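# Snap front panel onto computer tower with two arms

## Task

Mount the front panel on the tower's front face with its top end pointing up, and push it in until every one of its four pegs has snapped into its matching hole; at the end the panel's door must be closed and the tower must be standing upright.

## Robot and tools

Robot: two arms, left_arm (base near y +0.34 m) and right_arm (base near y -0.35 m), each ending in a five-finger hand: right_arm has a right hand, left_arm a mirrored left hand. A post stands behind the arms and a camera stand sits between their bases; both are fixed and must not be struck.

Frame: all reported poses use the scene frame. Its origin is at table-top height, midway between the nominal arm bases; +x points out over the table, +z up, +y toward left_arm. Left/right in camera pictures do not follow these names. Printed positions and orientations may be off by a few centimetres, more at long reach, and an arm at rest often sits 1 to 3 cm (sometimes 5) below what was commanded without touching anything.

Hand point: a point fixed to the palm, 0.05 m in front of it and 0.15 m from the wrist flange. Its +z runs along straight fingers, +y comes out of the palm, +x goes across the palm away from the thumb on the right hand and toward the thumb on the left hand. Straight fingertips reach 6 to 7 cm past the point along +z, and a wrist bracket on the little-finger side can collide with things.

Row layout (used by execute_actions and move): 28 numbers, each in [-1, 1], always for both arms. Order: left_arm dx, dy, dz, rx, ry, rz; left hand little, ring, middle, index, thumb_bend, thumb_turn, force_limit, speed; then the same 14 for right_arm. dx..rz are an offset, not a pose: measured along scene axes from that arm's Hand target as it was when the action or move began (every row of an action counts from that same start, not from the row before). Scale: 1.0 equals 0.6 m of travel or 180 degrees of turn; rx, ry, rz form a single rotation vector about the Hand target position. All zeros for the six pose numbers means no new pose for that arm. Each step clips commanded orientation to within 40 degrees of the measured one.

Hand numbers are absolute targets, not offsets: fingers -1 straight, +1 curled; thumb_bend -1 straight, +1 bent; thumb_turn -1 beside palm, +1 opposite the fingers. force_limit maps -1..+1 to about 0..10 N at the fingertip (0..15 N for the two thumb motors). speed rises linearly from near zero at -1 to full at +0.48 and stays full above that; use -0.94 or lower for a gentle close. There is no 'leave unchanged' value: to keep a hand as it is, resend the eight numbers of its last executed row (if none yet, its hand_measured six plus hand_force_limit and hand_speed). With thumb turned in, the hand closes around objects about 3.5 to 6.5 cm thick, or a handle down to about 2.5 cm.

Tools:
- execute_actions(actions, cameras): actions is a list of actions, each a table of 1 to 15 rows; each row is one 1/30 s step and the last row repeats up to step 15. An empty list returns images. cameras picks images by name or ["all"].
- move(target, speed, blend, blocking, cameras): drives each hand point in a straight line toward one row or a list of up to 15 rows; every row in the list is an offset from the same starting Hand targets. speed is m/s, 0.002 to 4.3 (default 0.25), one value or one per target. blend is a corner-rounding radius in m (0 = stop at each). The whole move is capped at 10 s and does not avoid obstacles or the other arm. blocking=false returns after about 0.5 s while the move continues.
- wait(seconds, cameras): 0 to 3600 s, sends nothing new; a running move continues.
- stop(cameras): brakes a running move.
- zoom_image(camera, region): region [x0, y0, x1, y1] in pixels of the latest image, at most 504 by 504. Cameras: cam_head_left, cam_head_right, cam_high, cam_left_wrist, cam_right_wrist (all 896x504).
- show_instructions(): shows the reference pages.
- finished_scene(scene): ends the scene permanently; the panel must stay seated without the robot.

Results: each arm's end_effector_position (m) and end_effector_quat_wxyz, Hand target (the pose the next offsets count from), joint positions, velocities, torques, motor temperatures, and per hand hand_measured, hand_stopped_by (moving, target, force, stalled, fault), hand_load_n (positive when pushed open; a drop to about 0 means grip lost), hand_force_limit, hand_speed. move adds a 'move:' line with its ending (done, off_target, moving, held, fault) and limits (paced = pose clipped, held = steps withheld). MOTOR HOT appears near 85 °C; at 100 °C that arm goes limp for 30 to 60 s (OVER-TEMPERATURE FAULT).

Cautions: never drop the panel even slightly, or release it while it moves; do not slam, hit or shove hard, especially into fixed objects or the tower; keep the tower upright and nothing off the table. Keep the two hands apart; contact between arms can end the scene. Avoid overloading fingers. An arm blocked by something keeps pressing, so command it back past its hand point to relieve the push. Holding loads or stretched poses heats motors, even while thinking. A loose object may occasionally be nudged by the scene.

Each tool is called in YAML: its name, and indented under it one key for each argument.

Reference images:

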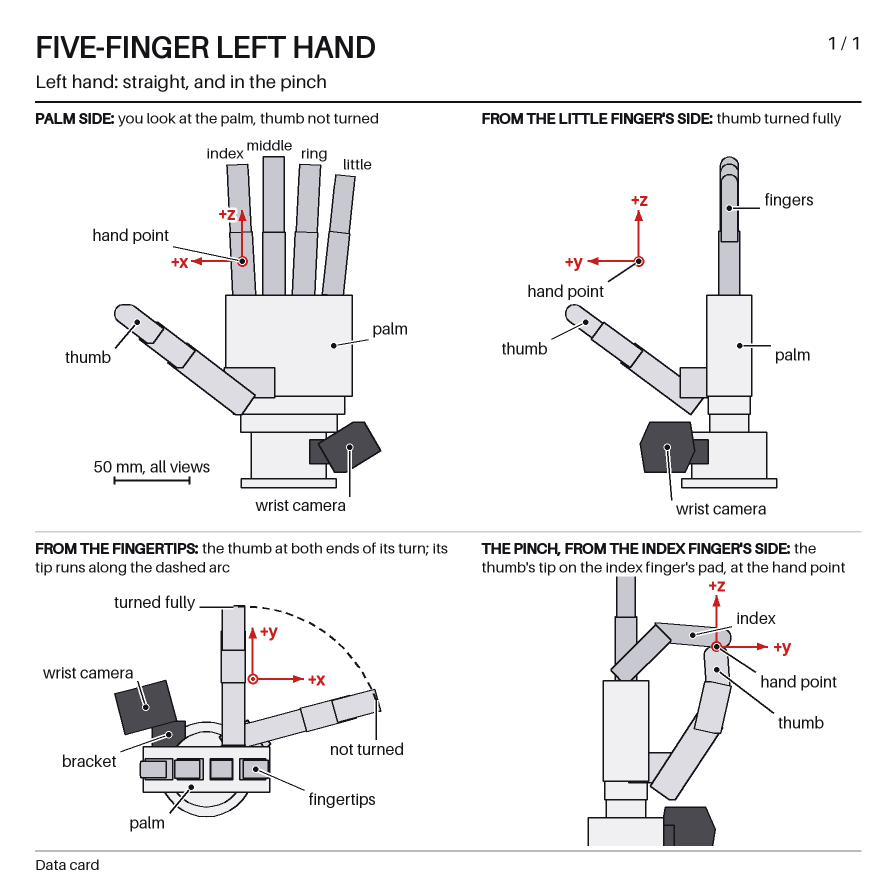

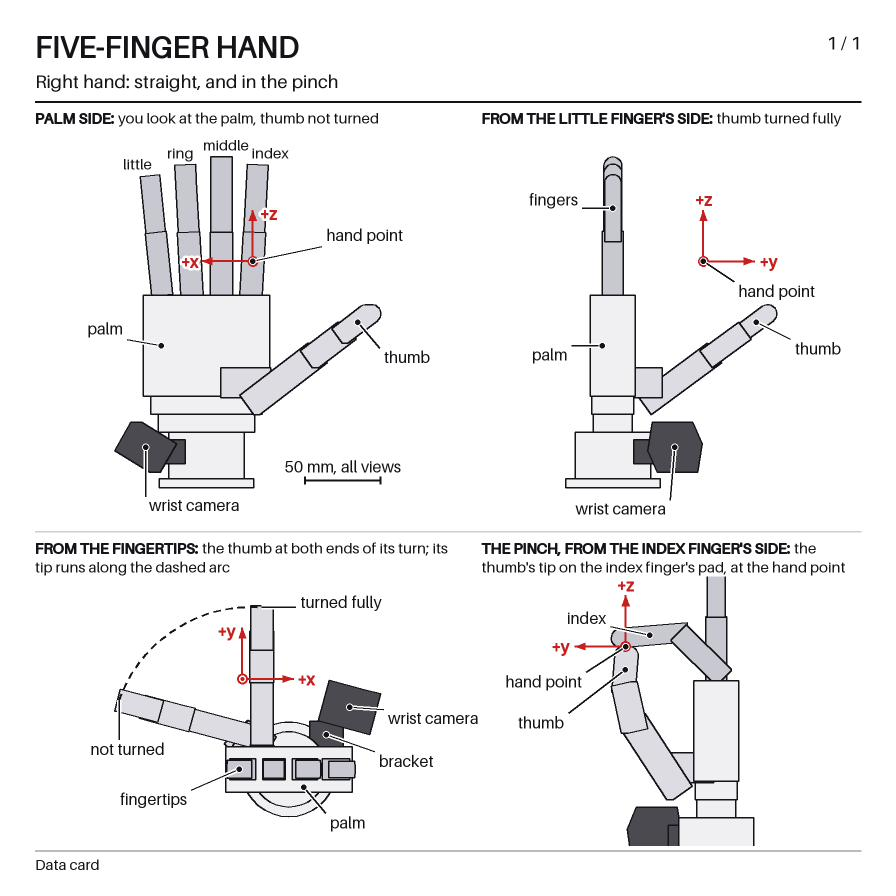

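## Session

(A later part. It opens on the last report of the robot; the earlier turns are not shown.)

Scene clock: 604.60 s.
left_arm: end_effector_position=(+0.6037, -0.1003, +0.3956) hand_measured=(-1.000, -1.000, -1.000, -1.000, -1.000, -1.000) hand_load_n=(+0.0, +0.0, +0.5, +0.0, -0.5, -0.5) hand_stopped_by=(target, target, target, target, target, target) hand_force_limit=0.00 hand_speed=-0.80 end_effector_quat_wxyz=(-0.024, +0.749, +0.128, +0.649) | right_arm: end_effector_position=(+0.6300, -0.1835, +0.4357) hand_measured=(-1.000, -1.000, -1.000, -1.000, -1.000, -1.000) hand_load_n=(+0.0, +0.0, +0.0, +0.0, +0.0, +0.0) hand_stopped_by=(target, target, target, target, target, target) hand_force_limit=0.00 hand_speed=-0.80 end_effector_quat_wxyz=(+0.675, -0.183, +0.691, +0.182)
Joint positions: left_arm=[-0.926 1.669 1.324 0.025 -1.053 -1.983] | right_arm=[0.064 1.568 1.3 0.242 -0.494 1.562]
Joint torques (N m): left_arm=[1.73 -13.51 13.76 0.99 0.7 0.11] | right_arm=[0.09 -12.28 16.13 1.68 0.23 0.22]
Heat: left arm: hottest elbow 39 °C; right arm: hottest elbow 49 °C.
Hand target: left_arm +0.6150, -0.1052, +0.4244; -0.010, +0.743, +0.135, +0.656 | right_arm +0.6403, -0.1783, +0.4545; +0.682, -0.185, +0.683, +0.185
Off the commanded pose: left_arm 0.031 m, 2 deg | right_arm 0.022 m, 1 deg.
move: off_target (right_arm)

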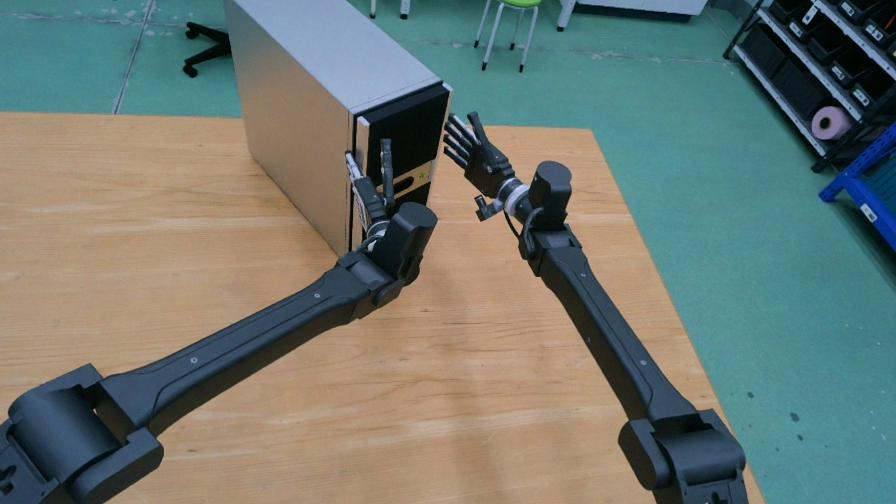

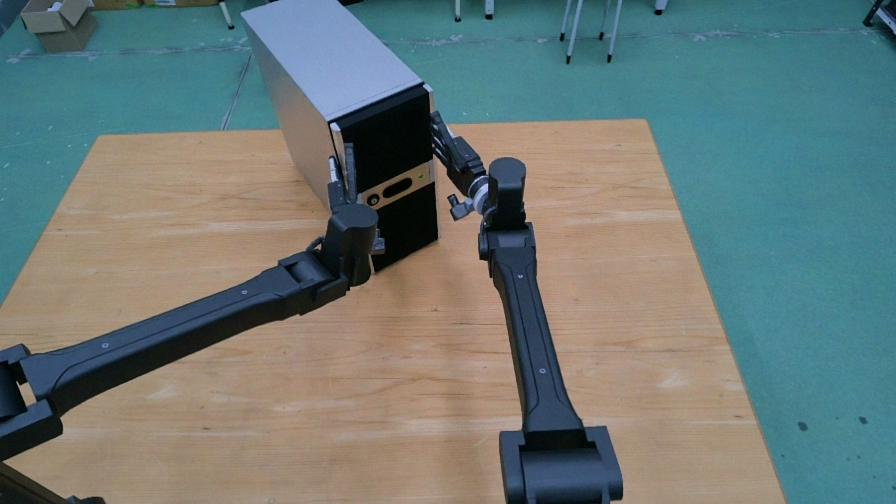

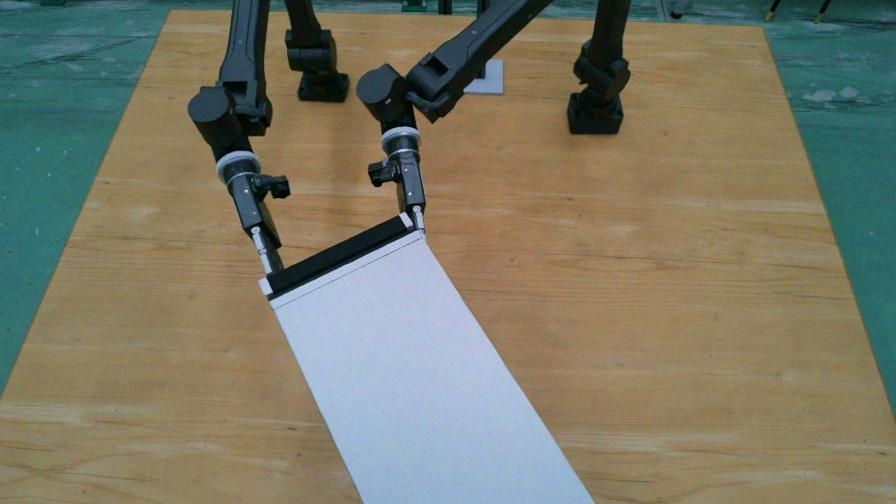

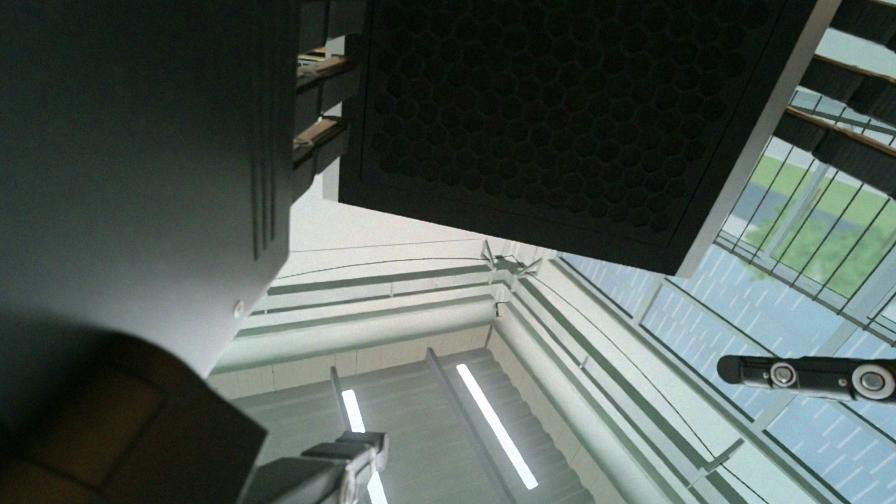

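move:
  target:
    - [0,0,0,0,0,0,-1,-1,-1,-1,-1,-1,0,-0.8,0.0211,-0.0032,0.0333,0,0,0,-1,-1,-1,-1,-1,-1,0,-0.8]
  speed: 0.05
  cameras: ["cam_head_left","cam_head_right","cam_high","cam_right_wrist"]

zoom_image:
  camera: "cam_head_right"
  region: [410, 70, 490, 170]

zoom_image:
  camera: "cam_head_left"
  region: [420, 70, 500, 170]

Scene clock: 607.40 s.
left_arm: end_effector_position=(+0.6037, -0.1003, +0.3956) hand_measured=(-1.000, -1.000, -1.000, -1.000, -1.000, -1.000) hand_load_n=(+0.0, +0.0, +0.5, +0.0, +0.0, +0.0) hand_stopped_by=(target, target, target, target, target, target) hand_force_limit=0.00 hand_speed=-0.80 end_effector_quat_wxyz=(-0.024, +0.749, +0.128, +0.649) | right_arm: end_effector_position=(+0.6428, -0.1831, +0.4580) hand_measured=(-1.000, -1.000, -1.000, -1.000, -1.000, -1.000) hand_load_n=(-0.5, +0.0, +0.0, +0.0, +0.0, -0.5) hand_stopped_by=(target, target, target, target, target, target) hand_force_limit=0.00 hand_speed=-0.80 end_effector_quat_wxyz=(+0.676, -0.184, +0.690, +0.182)
Joint positions: left_arm=[-0.926 1.669 1.324 0.025 -1.053 -1.983] | right_arm=[0.064 1.587 1.381 0.183 -0.494 1.562]
Joint torques (N m): left_arm=[1.79 -13.51 13.76 1.01 0.71 0.11] | right_arm=[-0.73 -12.28 16.24 1.69 -0.02 0.17]
Heat: left arm: hottest elbow 39 °C; right arm: hottest elbow 49 °C.
Hand target: left_arm +0.6150, -0.1052, +0.4244; -0.010, +0.743, +0.135, +0.656 | right_arm +0.6531, -0.1802, +0.4743; +0.682, -0.185, +0.683, +0.184
Off the commanded pose: left_arm 0.031 m, 2 deg | right_arm 0.020 m, 1 deg.
move: off_target (right_arm)

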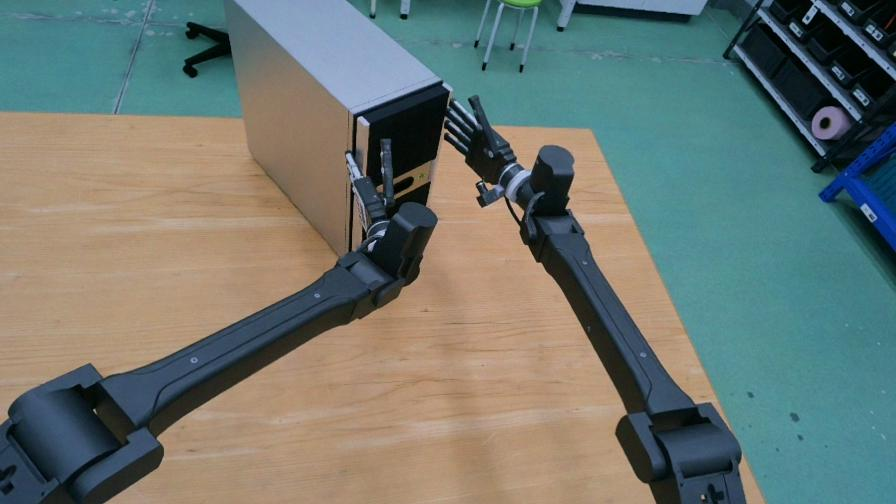

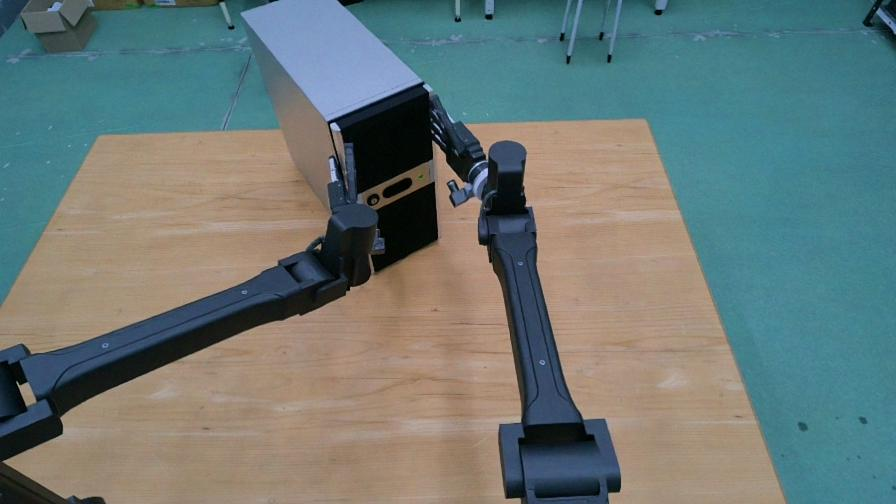

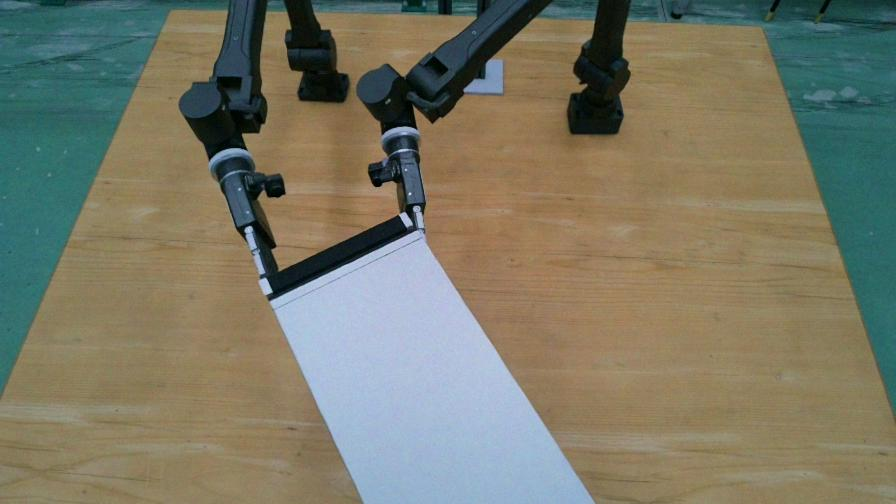

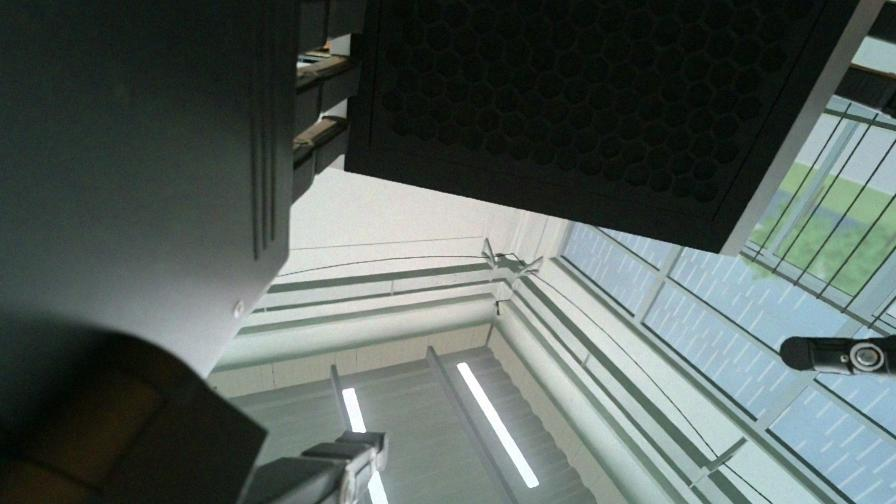

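Scaled by 5.040.

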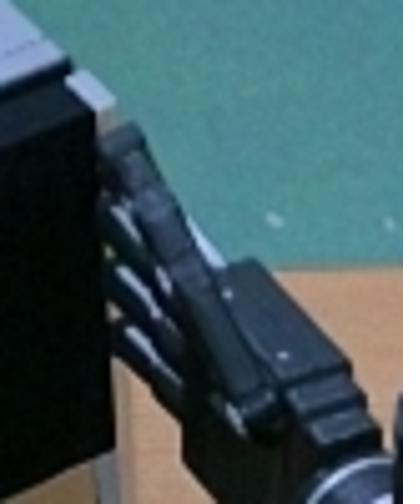

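Scaled by 5.040.

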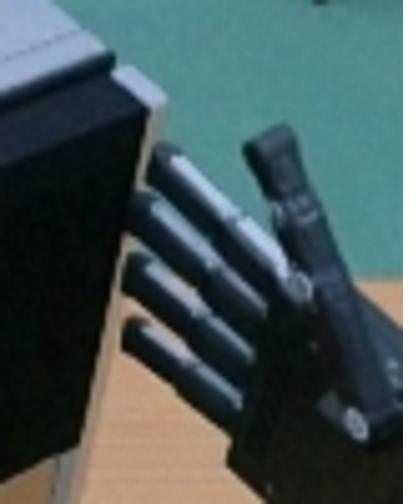

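move:
  target:
    - [0,0,0,0,0,0,-1,-1,-1,-1,-1,-1,0,-0.8,0.0116,0.0067,0,0,0,0,-1,-1,-1,-1,-1,-1,0,-0.8]
  speed: 0.04

move:
  target:
    - [0,0,0,0,0,0,-1,-1,-1,-1,-1,-1,0,-0.8,0.0116,0.0067,0,0,0,0,-1,-1,-1,-1,-1,-1,0,-0.8]
  speed: 0.04
  cameras: ["cam_head_left","cam_head_right","cam_high"]

zoom_image:
  camera: "cam_head_left"
  region: [425, 65, 465, 105]

zoom_image:
  camera: "cam_high"
  region: [230, 220, 310, 320]

Scene clock: 609.50 s.
left_arm: end_effector_position=(+0.6037, -0.1003, +0.3956) hand_measured=(-1.000, -1.000, -1.000, -1.000, -1.000, -1.000) hand_load_n=(+0.0, +0.0, +0.5, +0.0, +0.0, +0.0) hand_stopped_by=(target, target, target, target, target, target) hand_force_limit=0.00 hand_speed=-0.80 end_effector_quat_wxyz=(-0.024, +0.749, +0.128, +0.649) | right_arm: end_effector_position=(+0.6477, -0.1827, +0.4581) hand_measured=(-1.000, -1.000, -1.000, -1.000, -1.000, -1.000) hand_load_n=(+0.0, +0.0, -0.5, +0.0, +0.0, +0.0) hand_stopped_by=(target, target, target, target, target, target) hand_force_limit=0.00 hand_speed=-0.80 end_effector_quat_wxyz=(+0.676, -0.183, +0.690, +0.181)
Joint positions: left_arm=[-0.926 1.669 1.324 0.025 -1.053 -1.983] | right_arm=[0.065 1.599 1.396 0.18 -0.493 1.562]
Joint torques (N m): left_arm=[1.73 -13.51 13.79 1.02 0.71 0.11] | right_arm=[1.32 -11.99 16.57 1.47 0.25 0.23]
Motor temperatures (°C): left_arm=[29 34 39 27 32 27] | right_arm=[30 34 50 28 38 27]
Heat: left arm: hottest elbow 39 °C; right arm: hottest elbow 50 °C.
Hand target: left_arm +0.6150, -0.1052, +0.4244; -0.010, +0.743, +0.135, +0.656 | right_arm +0.6600, -0.1763, +0.4745; +0.682, -0.185, +0.683, +0.184
Off the commanded pose: left_arm 0.031 m, 2 deg | right_arm 0.021 m, 1 deg.
move: off_target (right_arm)

Scene clock: 610.00 s.
left_arm: end_effector_position=(+0.6037, -0.1003, +0.3956) hand_measured=(-1.000, -1.000, -1.000, -1.000, -1.000, -1.000) hand_load_n=(+0.0, +0.0, +0.5, +0.0, +0.0, +0.0) hand_stopped_by=(target, target, target, target, target, target) hand_force_limit=0.00 hand_speed=-0.80 end_effector_quat_wxyz=(-0.024, +0.749, +0.128, +0.649) | right_arm: end_effector_position=(+0.6514, -0.1816, +0.4581) hand_measured=(-1.000, -1.000, -1.000, -1.000, -1.000, -1.000) hand_load_n=(+0.5, +0.0, -1.5, +0.0, +0.0, +0.0) hand_stopped_by=(target, target, target, target, target, target) hand_force_limit=0.00 hand_speed=-0.80 end_effector_quat_wxyz=(+0.675, -0.183, +0.691, +0.181)
Joint positions: left_arm=[-0.926 1.669 1.324 0.025 -1.053 -1.983] | right_arm=[0.067 1.608 1.407 0.175 -0.489 1.562]
Joint torques (N m): left_arm=[1.73 -13.57 13.78 1.02 0.7 0.11] | right_arm=[0.56 -10.87 17.69 1.81 0.36 0.2]
Heat: left arm: hottest elbow 39 °C; right arm: hottest elbow 50 °C.
Hand target: left_arm +0.6150, -0.1052, +0.4244; -0.010, +0.743, +0.135, +0.656 | right_arm +0.6669, -0.1722, +0.4745; +0.682, -0.185, +0.683, +0.184
Off the commanded pose: left_arm 0.031 m, 2 deg | right_arm 0.024 m, 1 deg.
move: off_target (right_arm)

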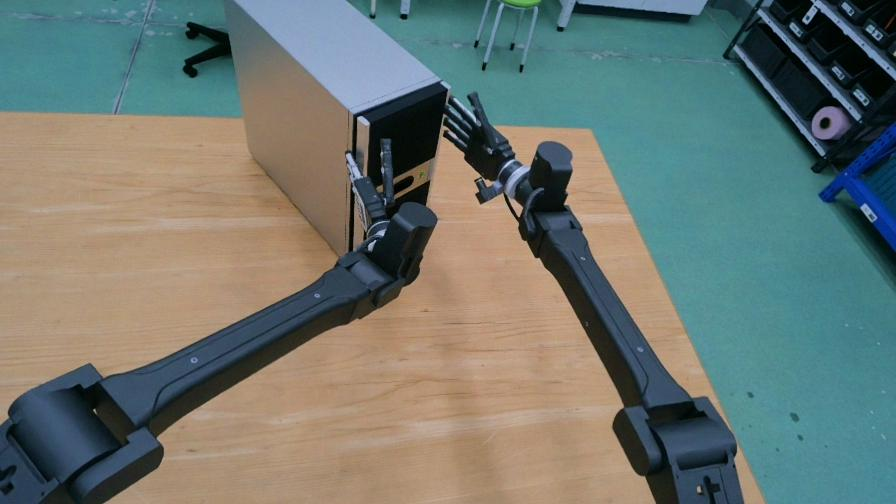

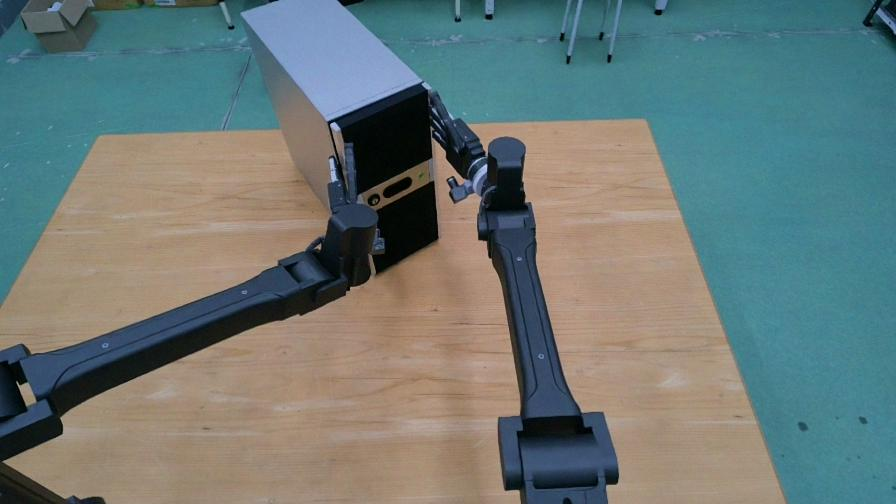

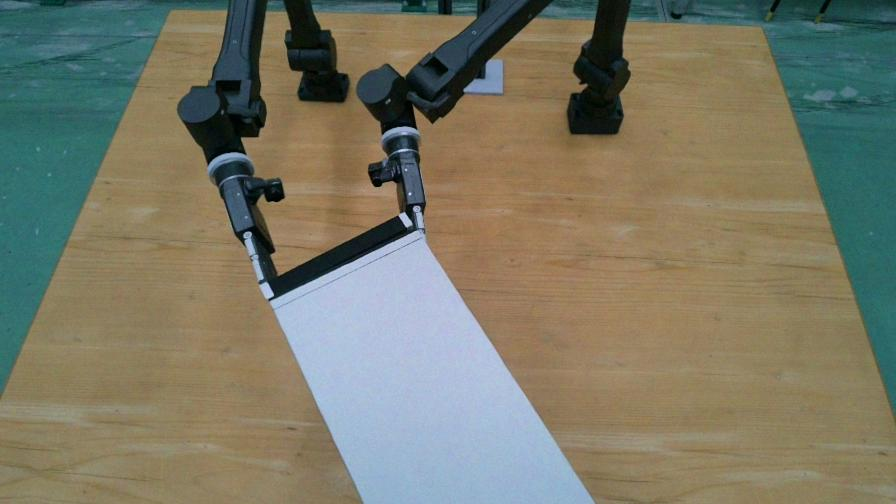

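Scaled by 12.600.

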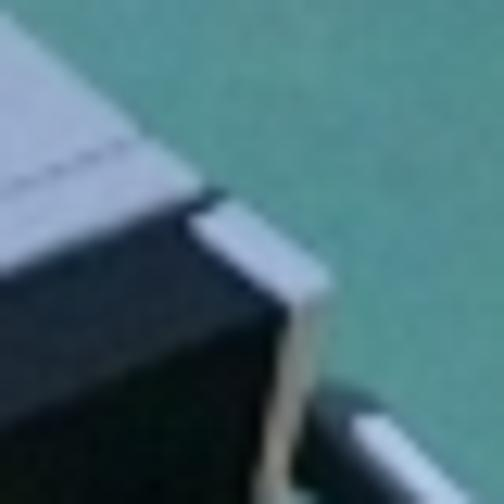

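Scaled by 5.040.

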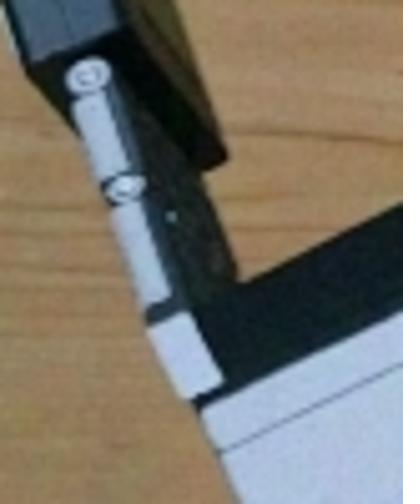

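move:
  target:
    - [0,0,0,0,0,0,-1,-1,-1,-1,-1,-1,0,-0.8,0.0116,0.0067,0,0,0,0,-1,-1,-1,-1,-1,-1,0,-0.8]
  speed: 0.04
  cameras: ["cam_head_left","cam_head_right","cam_high","cam_left_wrist"]

zoom_image:
  camera: "cam_head_left"
  region: [425, 65, 465, 105]

zoom_image:
  camera: "cam_head_left"
  region: [340, 100, 380, 140]

zoom_image:
  camera: "cam_high"
  region: [240, 200, 440, 320]

Scene clock: 613.13 s.
left_arm: end_effector_position=(+0.6037, -0.1003, +0.3956) hand_measured=(-1.000, -1.000, -1.000, -1.000, -1.000, -1.000) hand_load_n=(+0.0, +0.0, +0.5, +0.0, +0.0, +0.0) hand_stopped_by=(target, target, target, target, target, target) hand_force_limit=0.00 hand_speed=-0.80 end_effector_quat_wxyz=(-0.024, +0.749, +0.128, +0.649) | right_arm: end_effector_position=(+0.6520, -0.1817, +0.4586) hand_measured=(-1.000, -1.000, -1.000, -1.000, -1.000, -1.000) hand_load_n=(+0.0, +0.0, -2.0, +0.0, +0.0, +0.0) hand_stopped_by=(target, target, target, target, target, target) hand_force_limit=0.00 hand_speed=-0.80 end_effector_quat_wxyz=(+0.674, -0.182, +0.693, +0.181)
Joint positions: left_arm=[-0.926 1.669 1.324 0.025 -1.053 -1.983] | right_arm=[0.067 1.608 1.411 0.167 -0.488 1.562]
Joint torques (N m): left_arm=[1.61 -13.45 13.75 0.99 0.69 0.11] | right_arm=[0.5 -10.05 18.41 1.8 0.59 0.15]
Heat: left arm: hottest elbow 39 °C; right arm: hottest elbow 50 °C.
Hand target: left_arm +0.6150, -0.1052, +0.4244; -0.010, +0.743, +0.135, +0.656 | right_arm +0.6739, -0.1682, +0.4744; +0.682, -0.185, +0.683, +0.184
Off the commanded pose: left_arm 0.031 m, 2 deg | right_arm 0.030 m, 2 deg.
move: off_target (right_arm)

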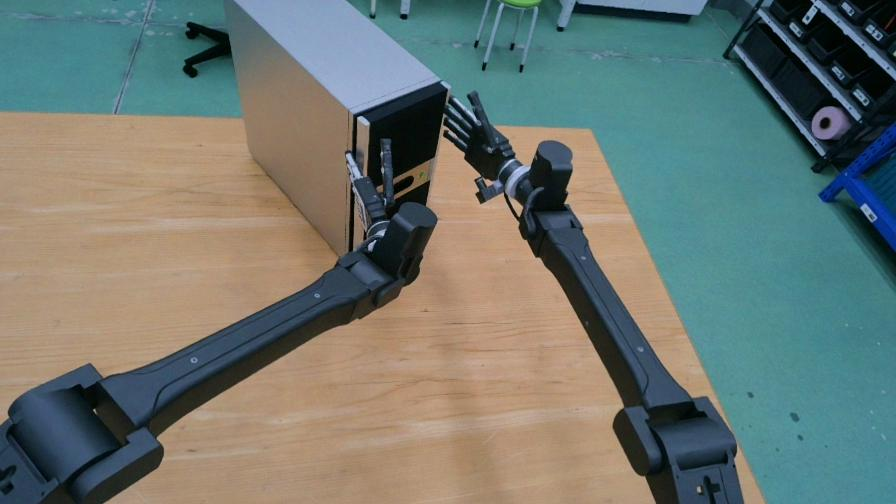

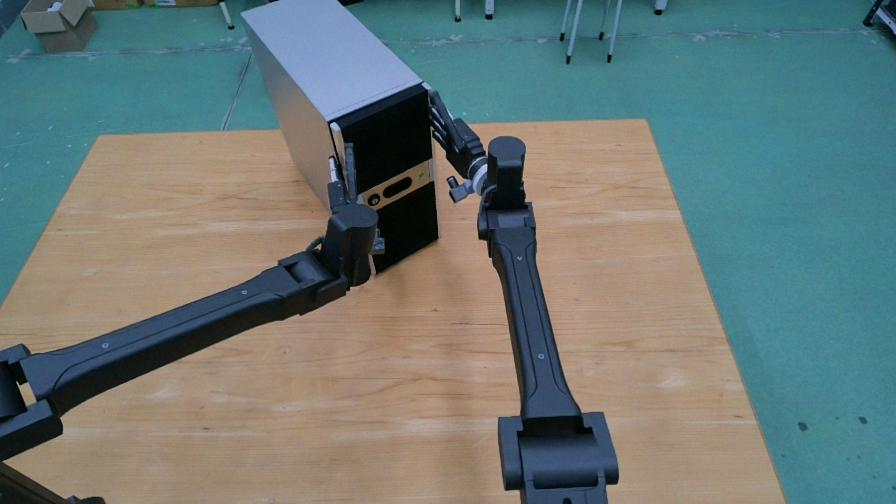

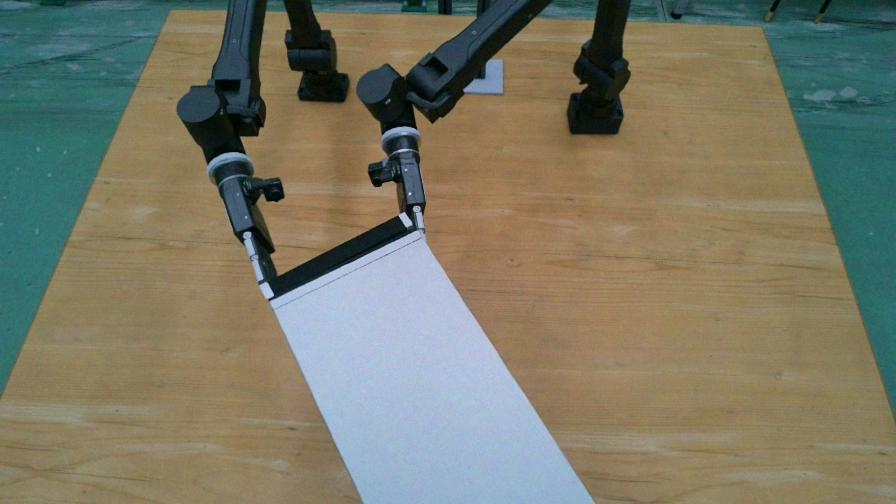

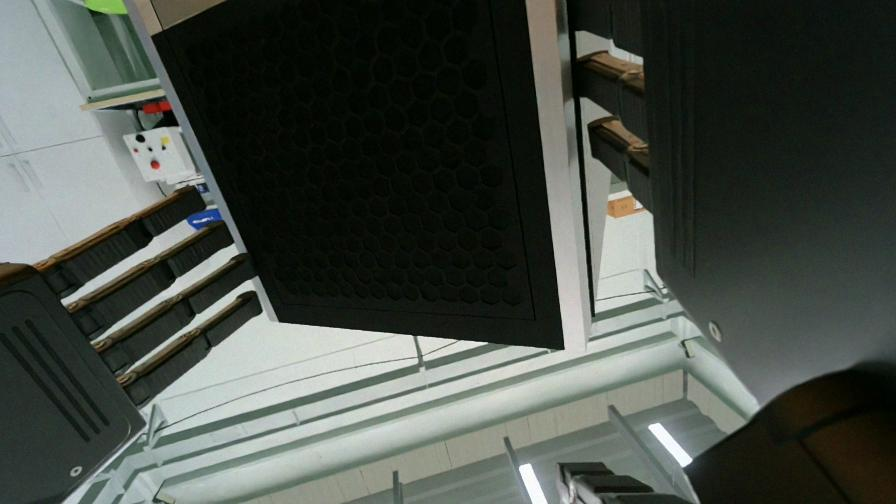

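Scaled by 12.600.

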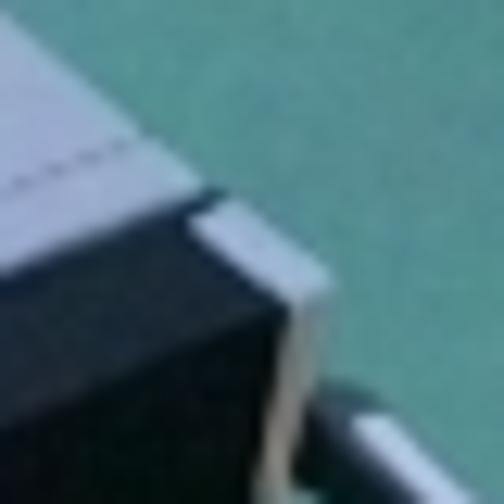

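Scaled by 12.600.

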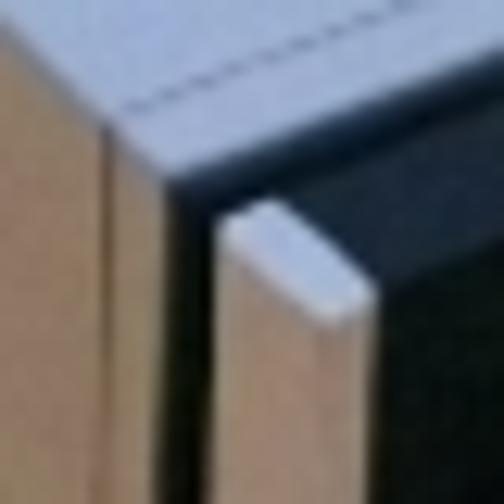

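Scaled by 2.520.

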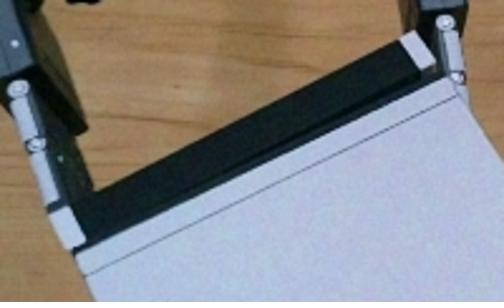

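move:
  target:
    - [-0.025,0.0433,0,0,0,0,-1,-1,-1,-1,-1,-1,0,-0.8,0,0,0,0,0,0,-1,-1,-1,-1,-1,-1,0,-0.8]
  speed: 0.05
  cameras: ["cam_head_left","cam_head_right","cam_high"]

zoom_image:
  camera: "cam_head_left"
  region: [330, 100, 410, 200]

Scene clock: 615.47 s.
left_arm: end_effector_position=(+0.5970, -0.0901, +0.4149) hand_measured=(-1.000, -1.000, -1.000, -1.000, -1.000, -1.000) hand_load_n=(+0.0, +0.0, +0.0, +0.0, +0.0, +0.0) hand_stopped_by=(target, target, target, target, target, target) hand_force_limit=0.00 hand_speed=-0.80 end_effector_quat_wxyz=(-0.008, +0.747, +0.130, +0.652) | right_arm: end_effector_position=(+0.6520, -0.1817, +0.4586) hand_measured=(-1.000, -1.000, -1.000, -1.000, -1.000, -1.000) hand_load_n=(+0.0, +0.0, -2.0, +0.0, +0.0, +0.0) hand_stopped_by=(target, target, target, target, target, target) hand_force_limit=0.00 hand_speed=-0.80 end_effector_quat_wxyz=(+0.674, -0.182, +0.693, +0.181)
Joint positions: left_arm=[-0.918 1.62 1.302 0.024 -1.027 -1.983] | right_arm=[0.067 1.608 1.411 0.167 -0.488 1.562]
Joint torques (N m): left_arm=[1.9 -15.15 8.79 1.66 0.07 0.14] | right_arm=[1.38 -10.7 18.69 2.06 0.6 0.13]
Heat: left arm: hottest elbow 39 °C; right arm: hottest elbow 50 °C.
Hand target: left_arm +0.5999, -0.0794, +0.4244; -0.010, +0.743, +0.134, +0.656 | right_arm +0.6739, -0.1682, +0.4744; +0.682, -0.185, +0.683, +0.184
Off the commanded pose: left_arm 0.015 m, 1 deg | right_arm 0.030 m, 2 deg.
move: off_target (left_arm)

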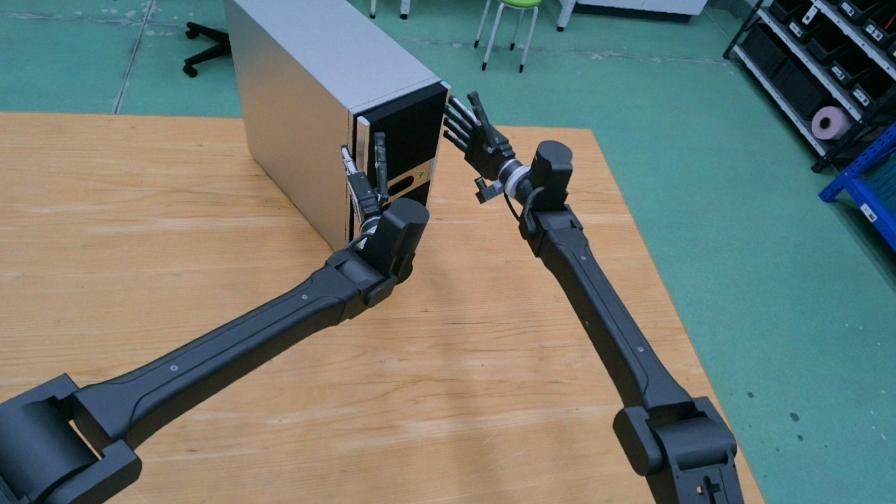

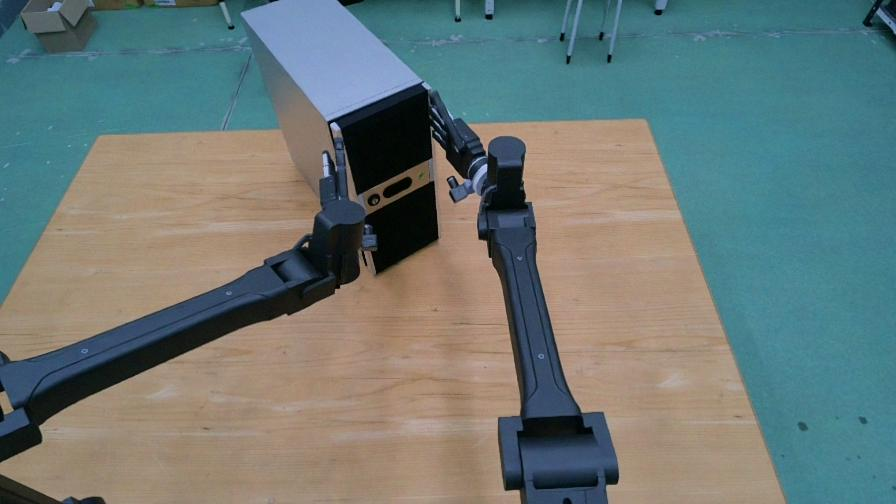

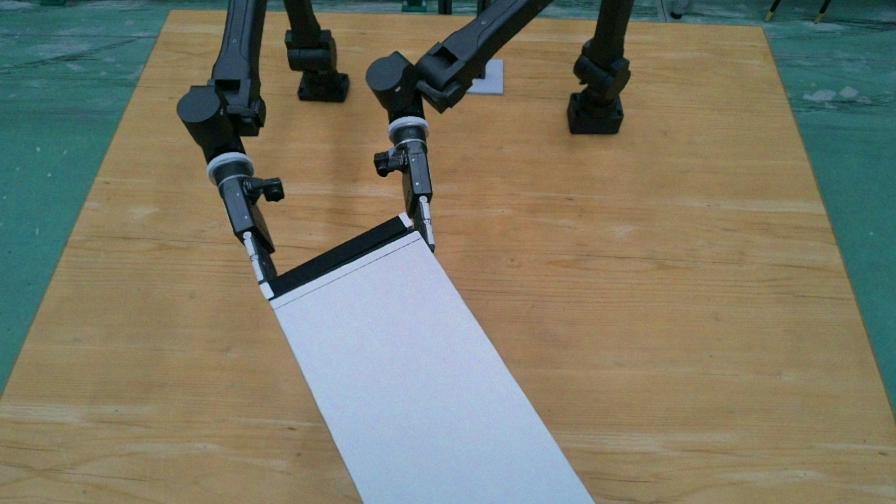

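Scaled by 5.040.

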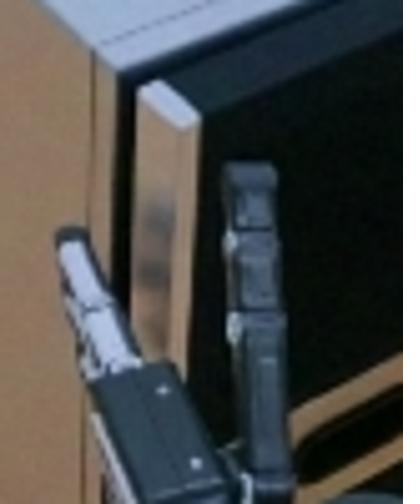

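move:
  target:
    - [-0.0167,0.0289,0,0,0,0,-1,-1,-1,-1,-1,-1,0,-0.8,0,0,0,0,0,0,-1,-1,-1,-1,-1,-1,0,-0.8]
    - [-0.1755,-0.0628,0,0,0,0,-1,-1,-1,-1,-1,-1,0,-0.8,0,0,0,0,0,0,-1,-1,-1,-1,-1,-1,0,-0.8]
  speed: 0.08
  cameras: ["cam_head_left","cam_head_right","cam_high"]

Scene clock: 621.13 s.
left_arm: end_effector_position=(+0.5024, -0.1204, +0.4150) hand_measured=(-1.000, -1.000, -1.000, -1.000, -1.000, -1.000) hand_load_n=(+0.0, +0.0, +0.0, +0.0, +0.0, -0.5) hand_stopped_by=(target, target, target, target, target, target) hand_force_limit=0.00 hand_speed=-0.80 end_effector_quat_wxyz=(-0.018, +0.742, +0.125, +0.659) | right_arm: end_effector_position=(+0.6520, -0.1817, +0.4586) hand_measured=(-1.000, -1.000, -1.000, -1.000, -1.000, -1.000) hand_load_n=(+0.0, +0.0, -2.0, +0.0, +0.0, +0.0) hand_stopped_by=(target, target, target, target, target, target) hand_force_limit=0.00 hand_speed=-0.80 end_effector_quat_wxyz=(+0.674, -0.182, +0.693, +0.181)
Joint positions: left_arm=[-1.099 1.549 1.229 -0.064 -1.212 -2.073] | right_arm=[0.067 1.608 1.411 0.167 -0.488 1.562]
Joint torques (N m): left_arm=[0.26 -13.63 8.39 0.99 -0.29 -0.17] | right_arm=[0.56 -10.17 18.78 1.99 0.56 0.18]
Heat: left arm: hottest elbow 39 °C; right arm: hottest elbow 51 °C.
Hand target: left_arm +0.4947, -0.1169, +0.4246; -0.010, +0.743, +0.135, +0.656 | right_arm +0.6739, -0.1682, +0.4744; +0.682, -0.185, +0.683, +0.184
Off the commanded pose: left_arm 0.013 m, 2 deg | right_arm 0.030 m, 2 deg.
joint sent to its limit (left arm) — joint 6 (wrist roll), lower limit. The joint targets still meet the commanded pose.
move: off_target (left_arm)

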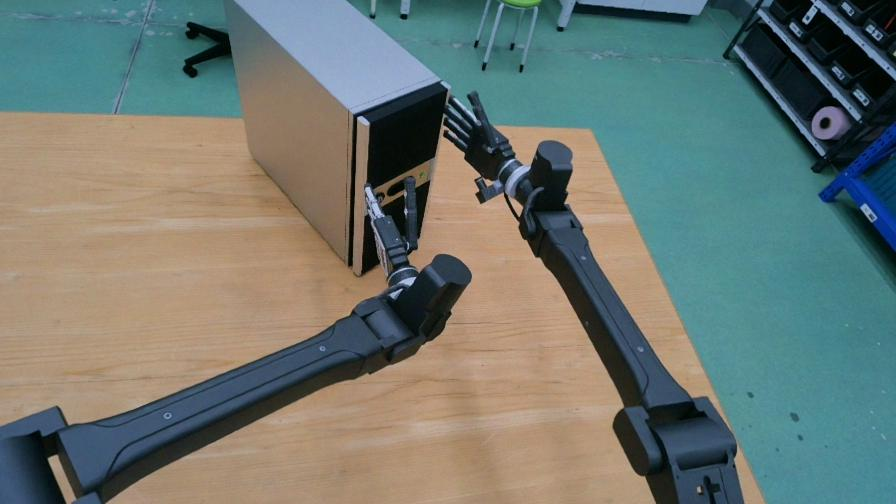

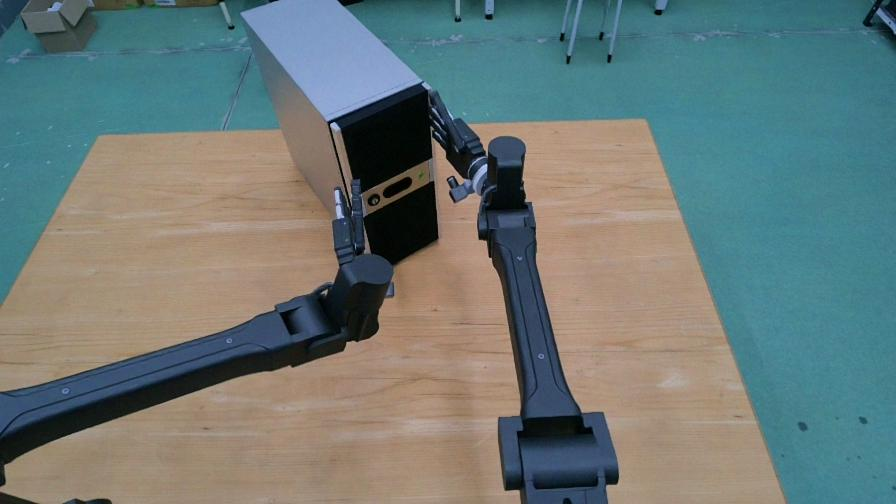

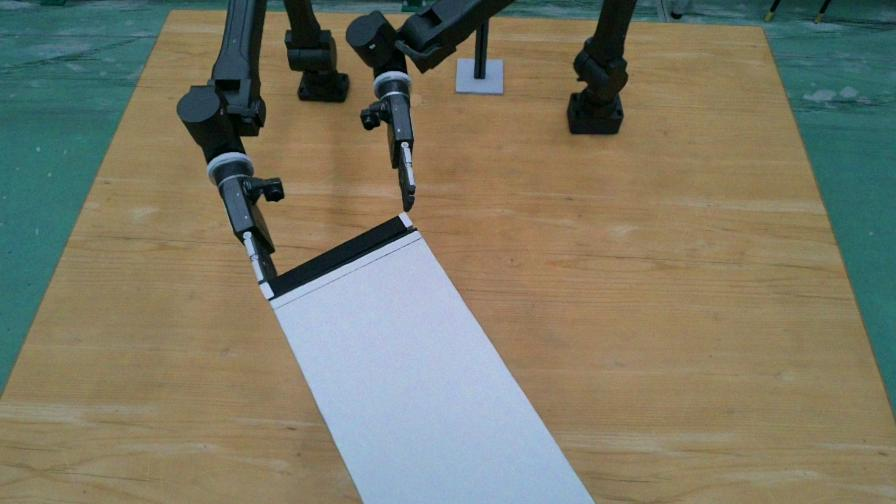

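move:
  target:
    - [-0.2,0.42,0,0,0,0,-1,-1,-1,-1,-1,-1,0,-0.8,0,0,0,0,0,0,-1,-1,-1,-1,-1,-1,0,-0.8]
  speed: 0.2
  cameras: ["cam_head_left","cam_head_right","cam_high"]

zoom_image:
  camera: "cam_head_left"
  region: [320, 90, 480, 290]

zoom_image:
  camera: "cam_head_right"
  region: [310, 90, 470, 290]

Scene clock: 624.67 s.
left_arm: end_effector_position=(+0.3711, +0.1335, +0.4318) hand_measured=(-1.000, -1.000, -1.000, -1.000, -1.000, -1.000) hand_load_n=(+0.0, +0.0, +0.0, -0.5, +0.0, +0.0) hand_stopped_by=(target, target, target, target, target, target) hand_force_limit=0.00 hand_speed=-0.80 end_effector_quat_wxyz=(+0.005, +0.739, +0.142, +0.659) | right_arm: end_effector_position=(+0.6520, -0.1817, +0.4586) hand_measured=(-1.000, -1.000, -1.000, -1.000, -1.000, -1.000) hand_load_n=(+0.0, +0.0, -2.0, +0.0, +0.0, +0.0) hand_stopped_by=(target, target, target, target, target, target) hand_force_limit=0.00 hand_speed=-0.80 end_effector_quat_wxyz=(+0.674, -0.182, +0.693, +0.181)
Joint positions: left_arm=[-1.033 0.701 0.629 -0.245 -1.138 -2.059] | right_arm=[0.067 1.608 1.411 0.167 -0.488 1.562]
Joint torques (N m): left_arm=[1.67 -0.97 9.28 0.98 0.03 0.15] | right_arm=[0.38 -10.05 18.69 1.58 0.55 0.12]
Heat: left arm: hottest elbow 39 °C; right arm: hottest elbow 51 °C.
Hand target: left_arm +0.3747, +0.1350, +0.4246; -0.009, +0.743, +0.135, +0.656 | right_arm +0.6739, -0.1682, +0.4744; +0.682, -0.185, +0.683, +0.184
Off the commanded pose: left_arm 0.008 m, 2 deg | right_arm 0.030 m, 2 deg.
move: done

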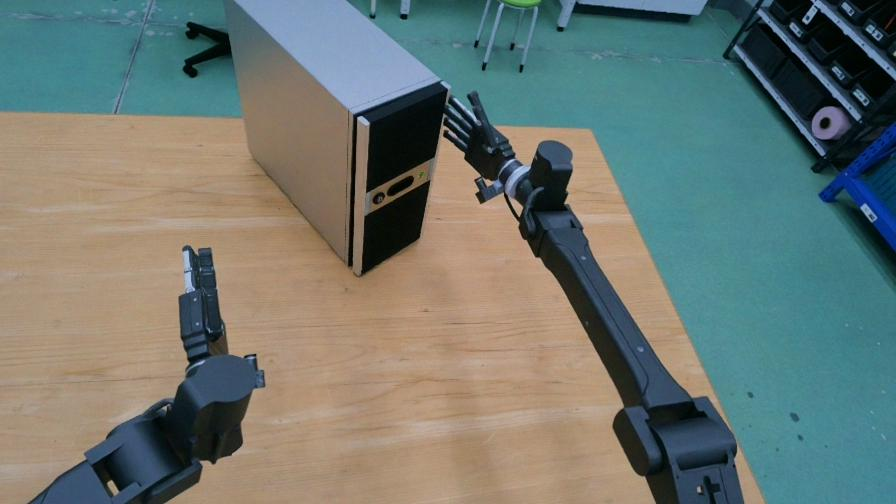

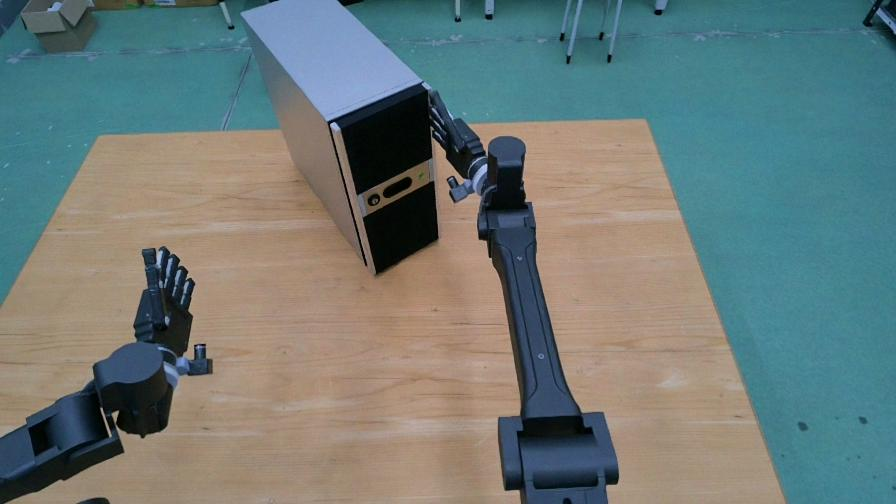

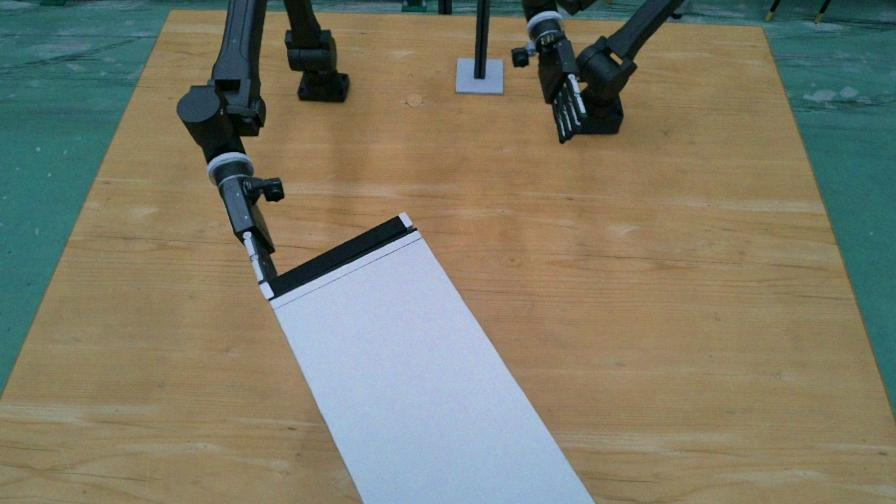

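Scaled by 2.520.

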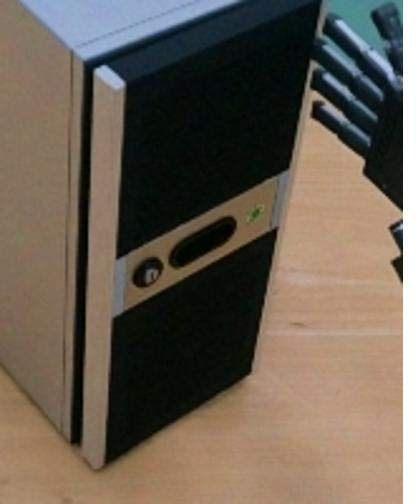

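Scaled by 2.520.

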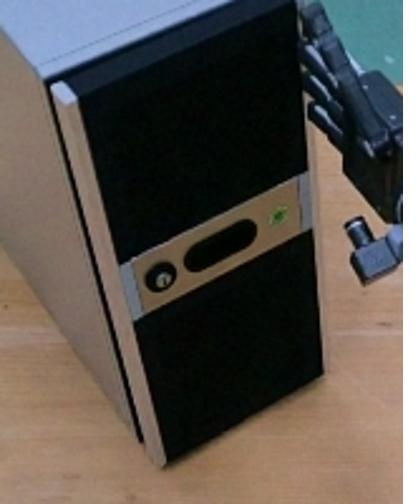

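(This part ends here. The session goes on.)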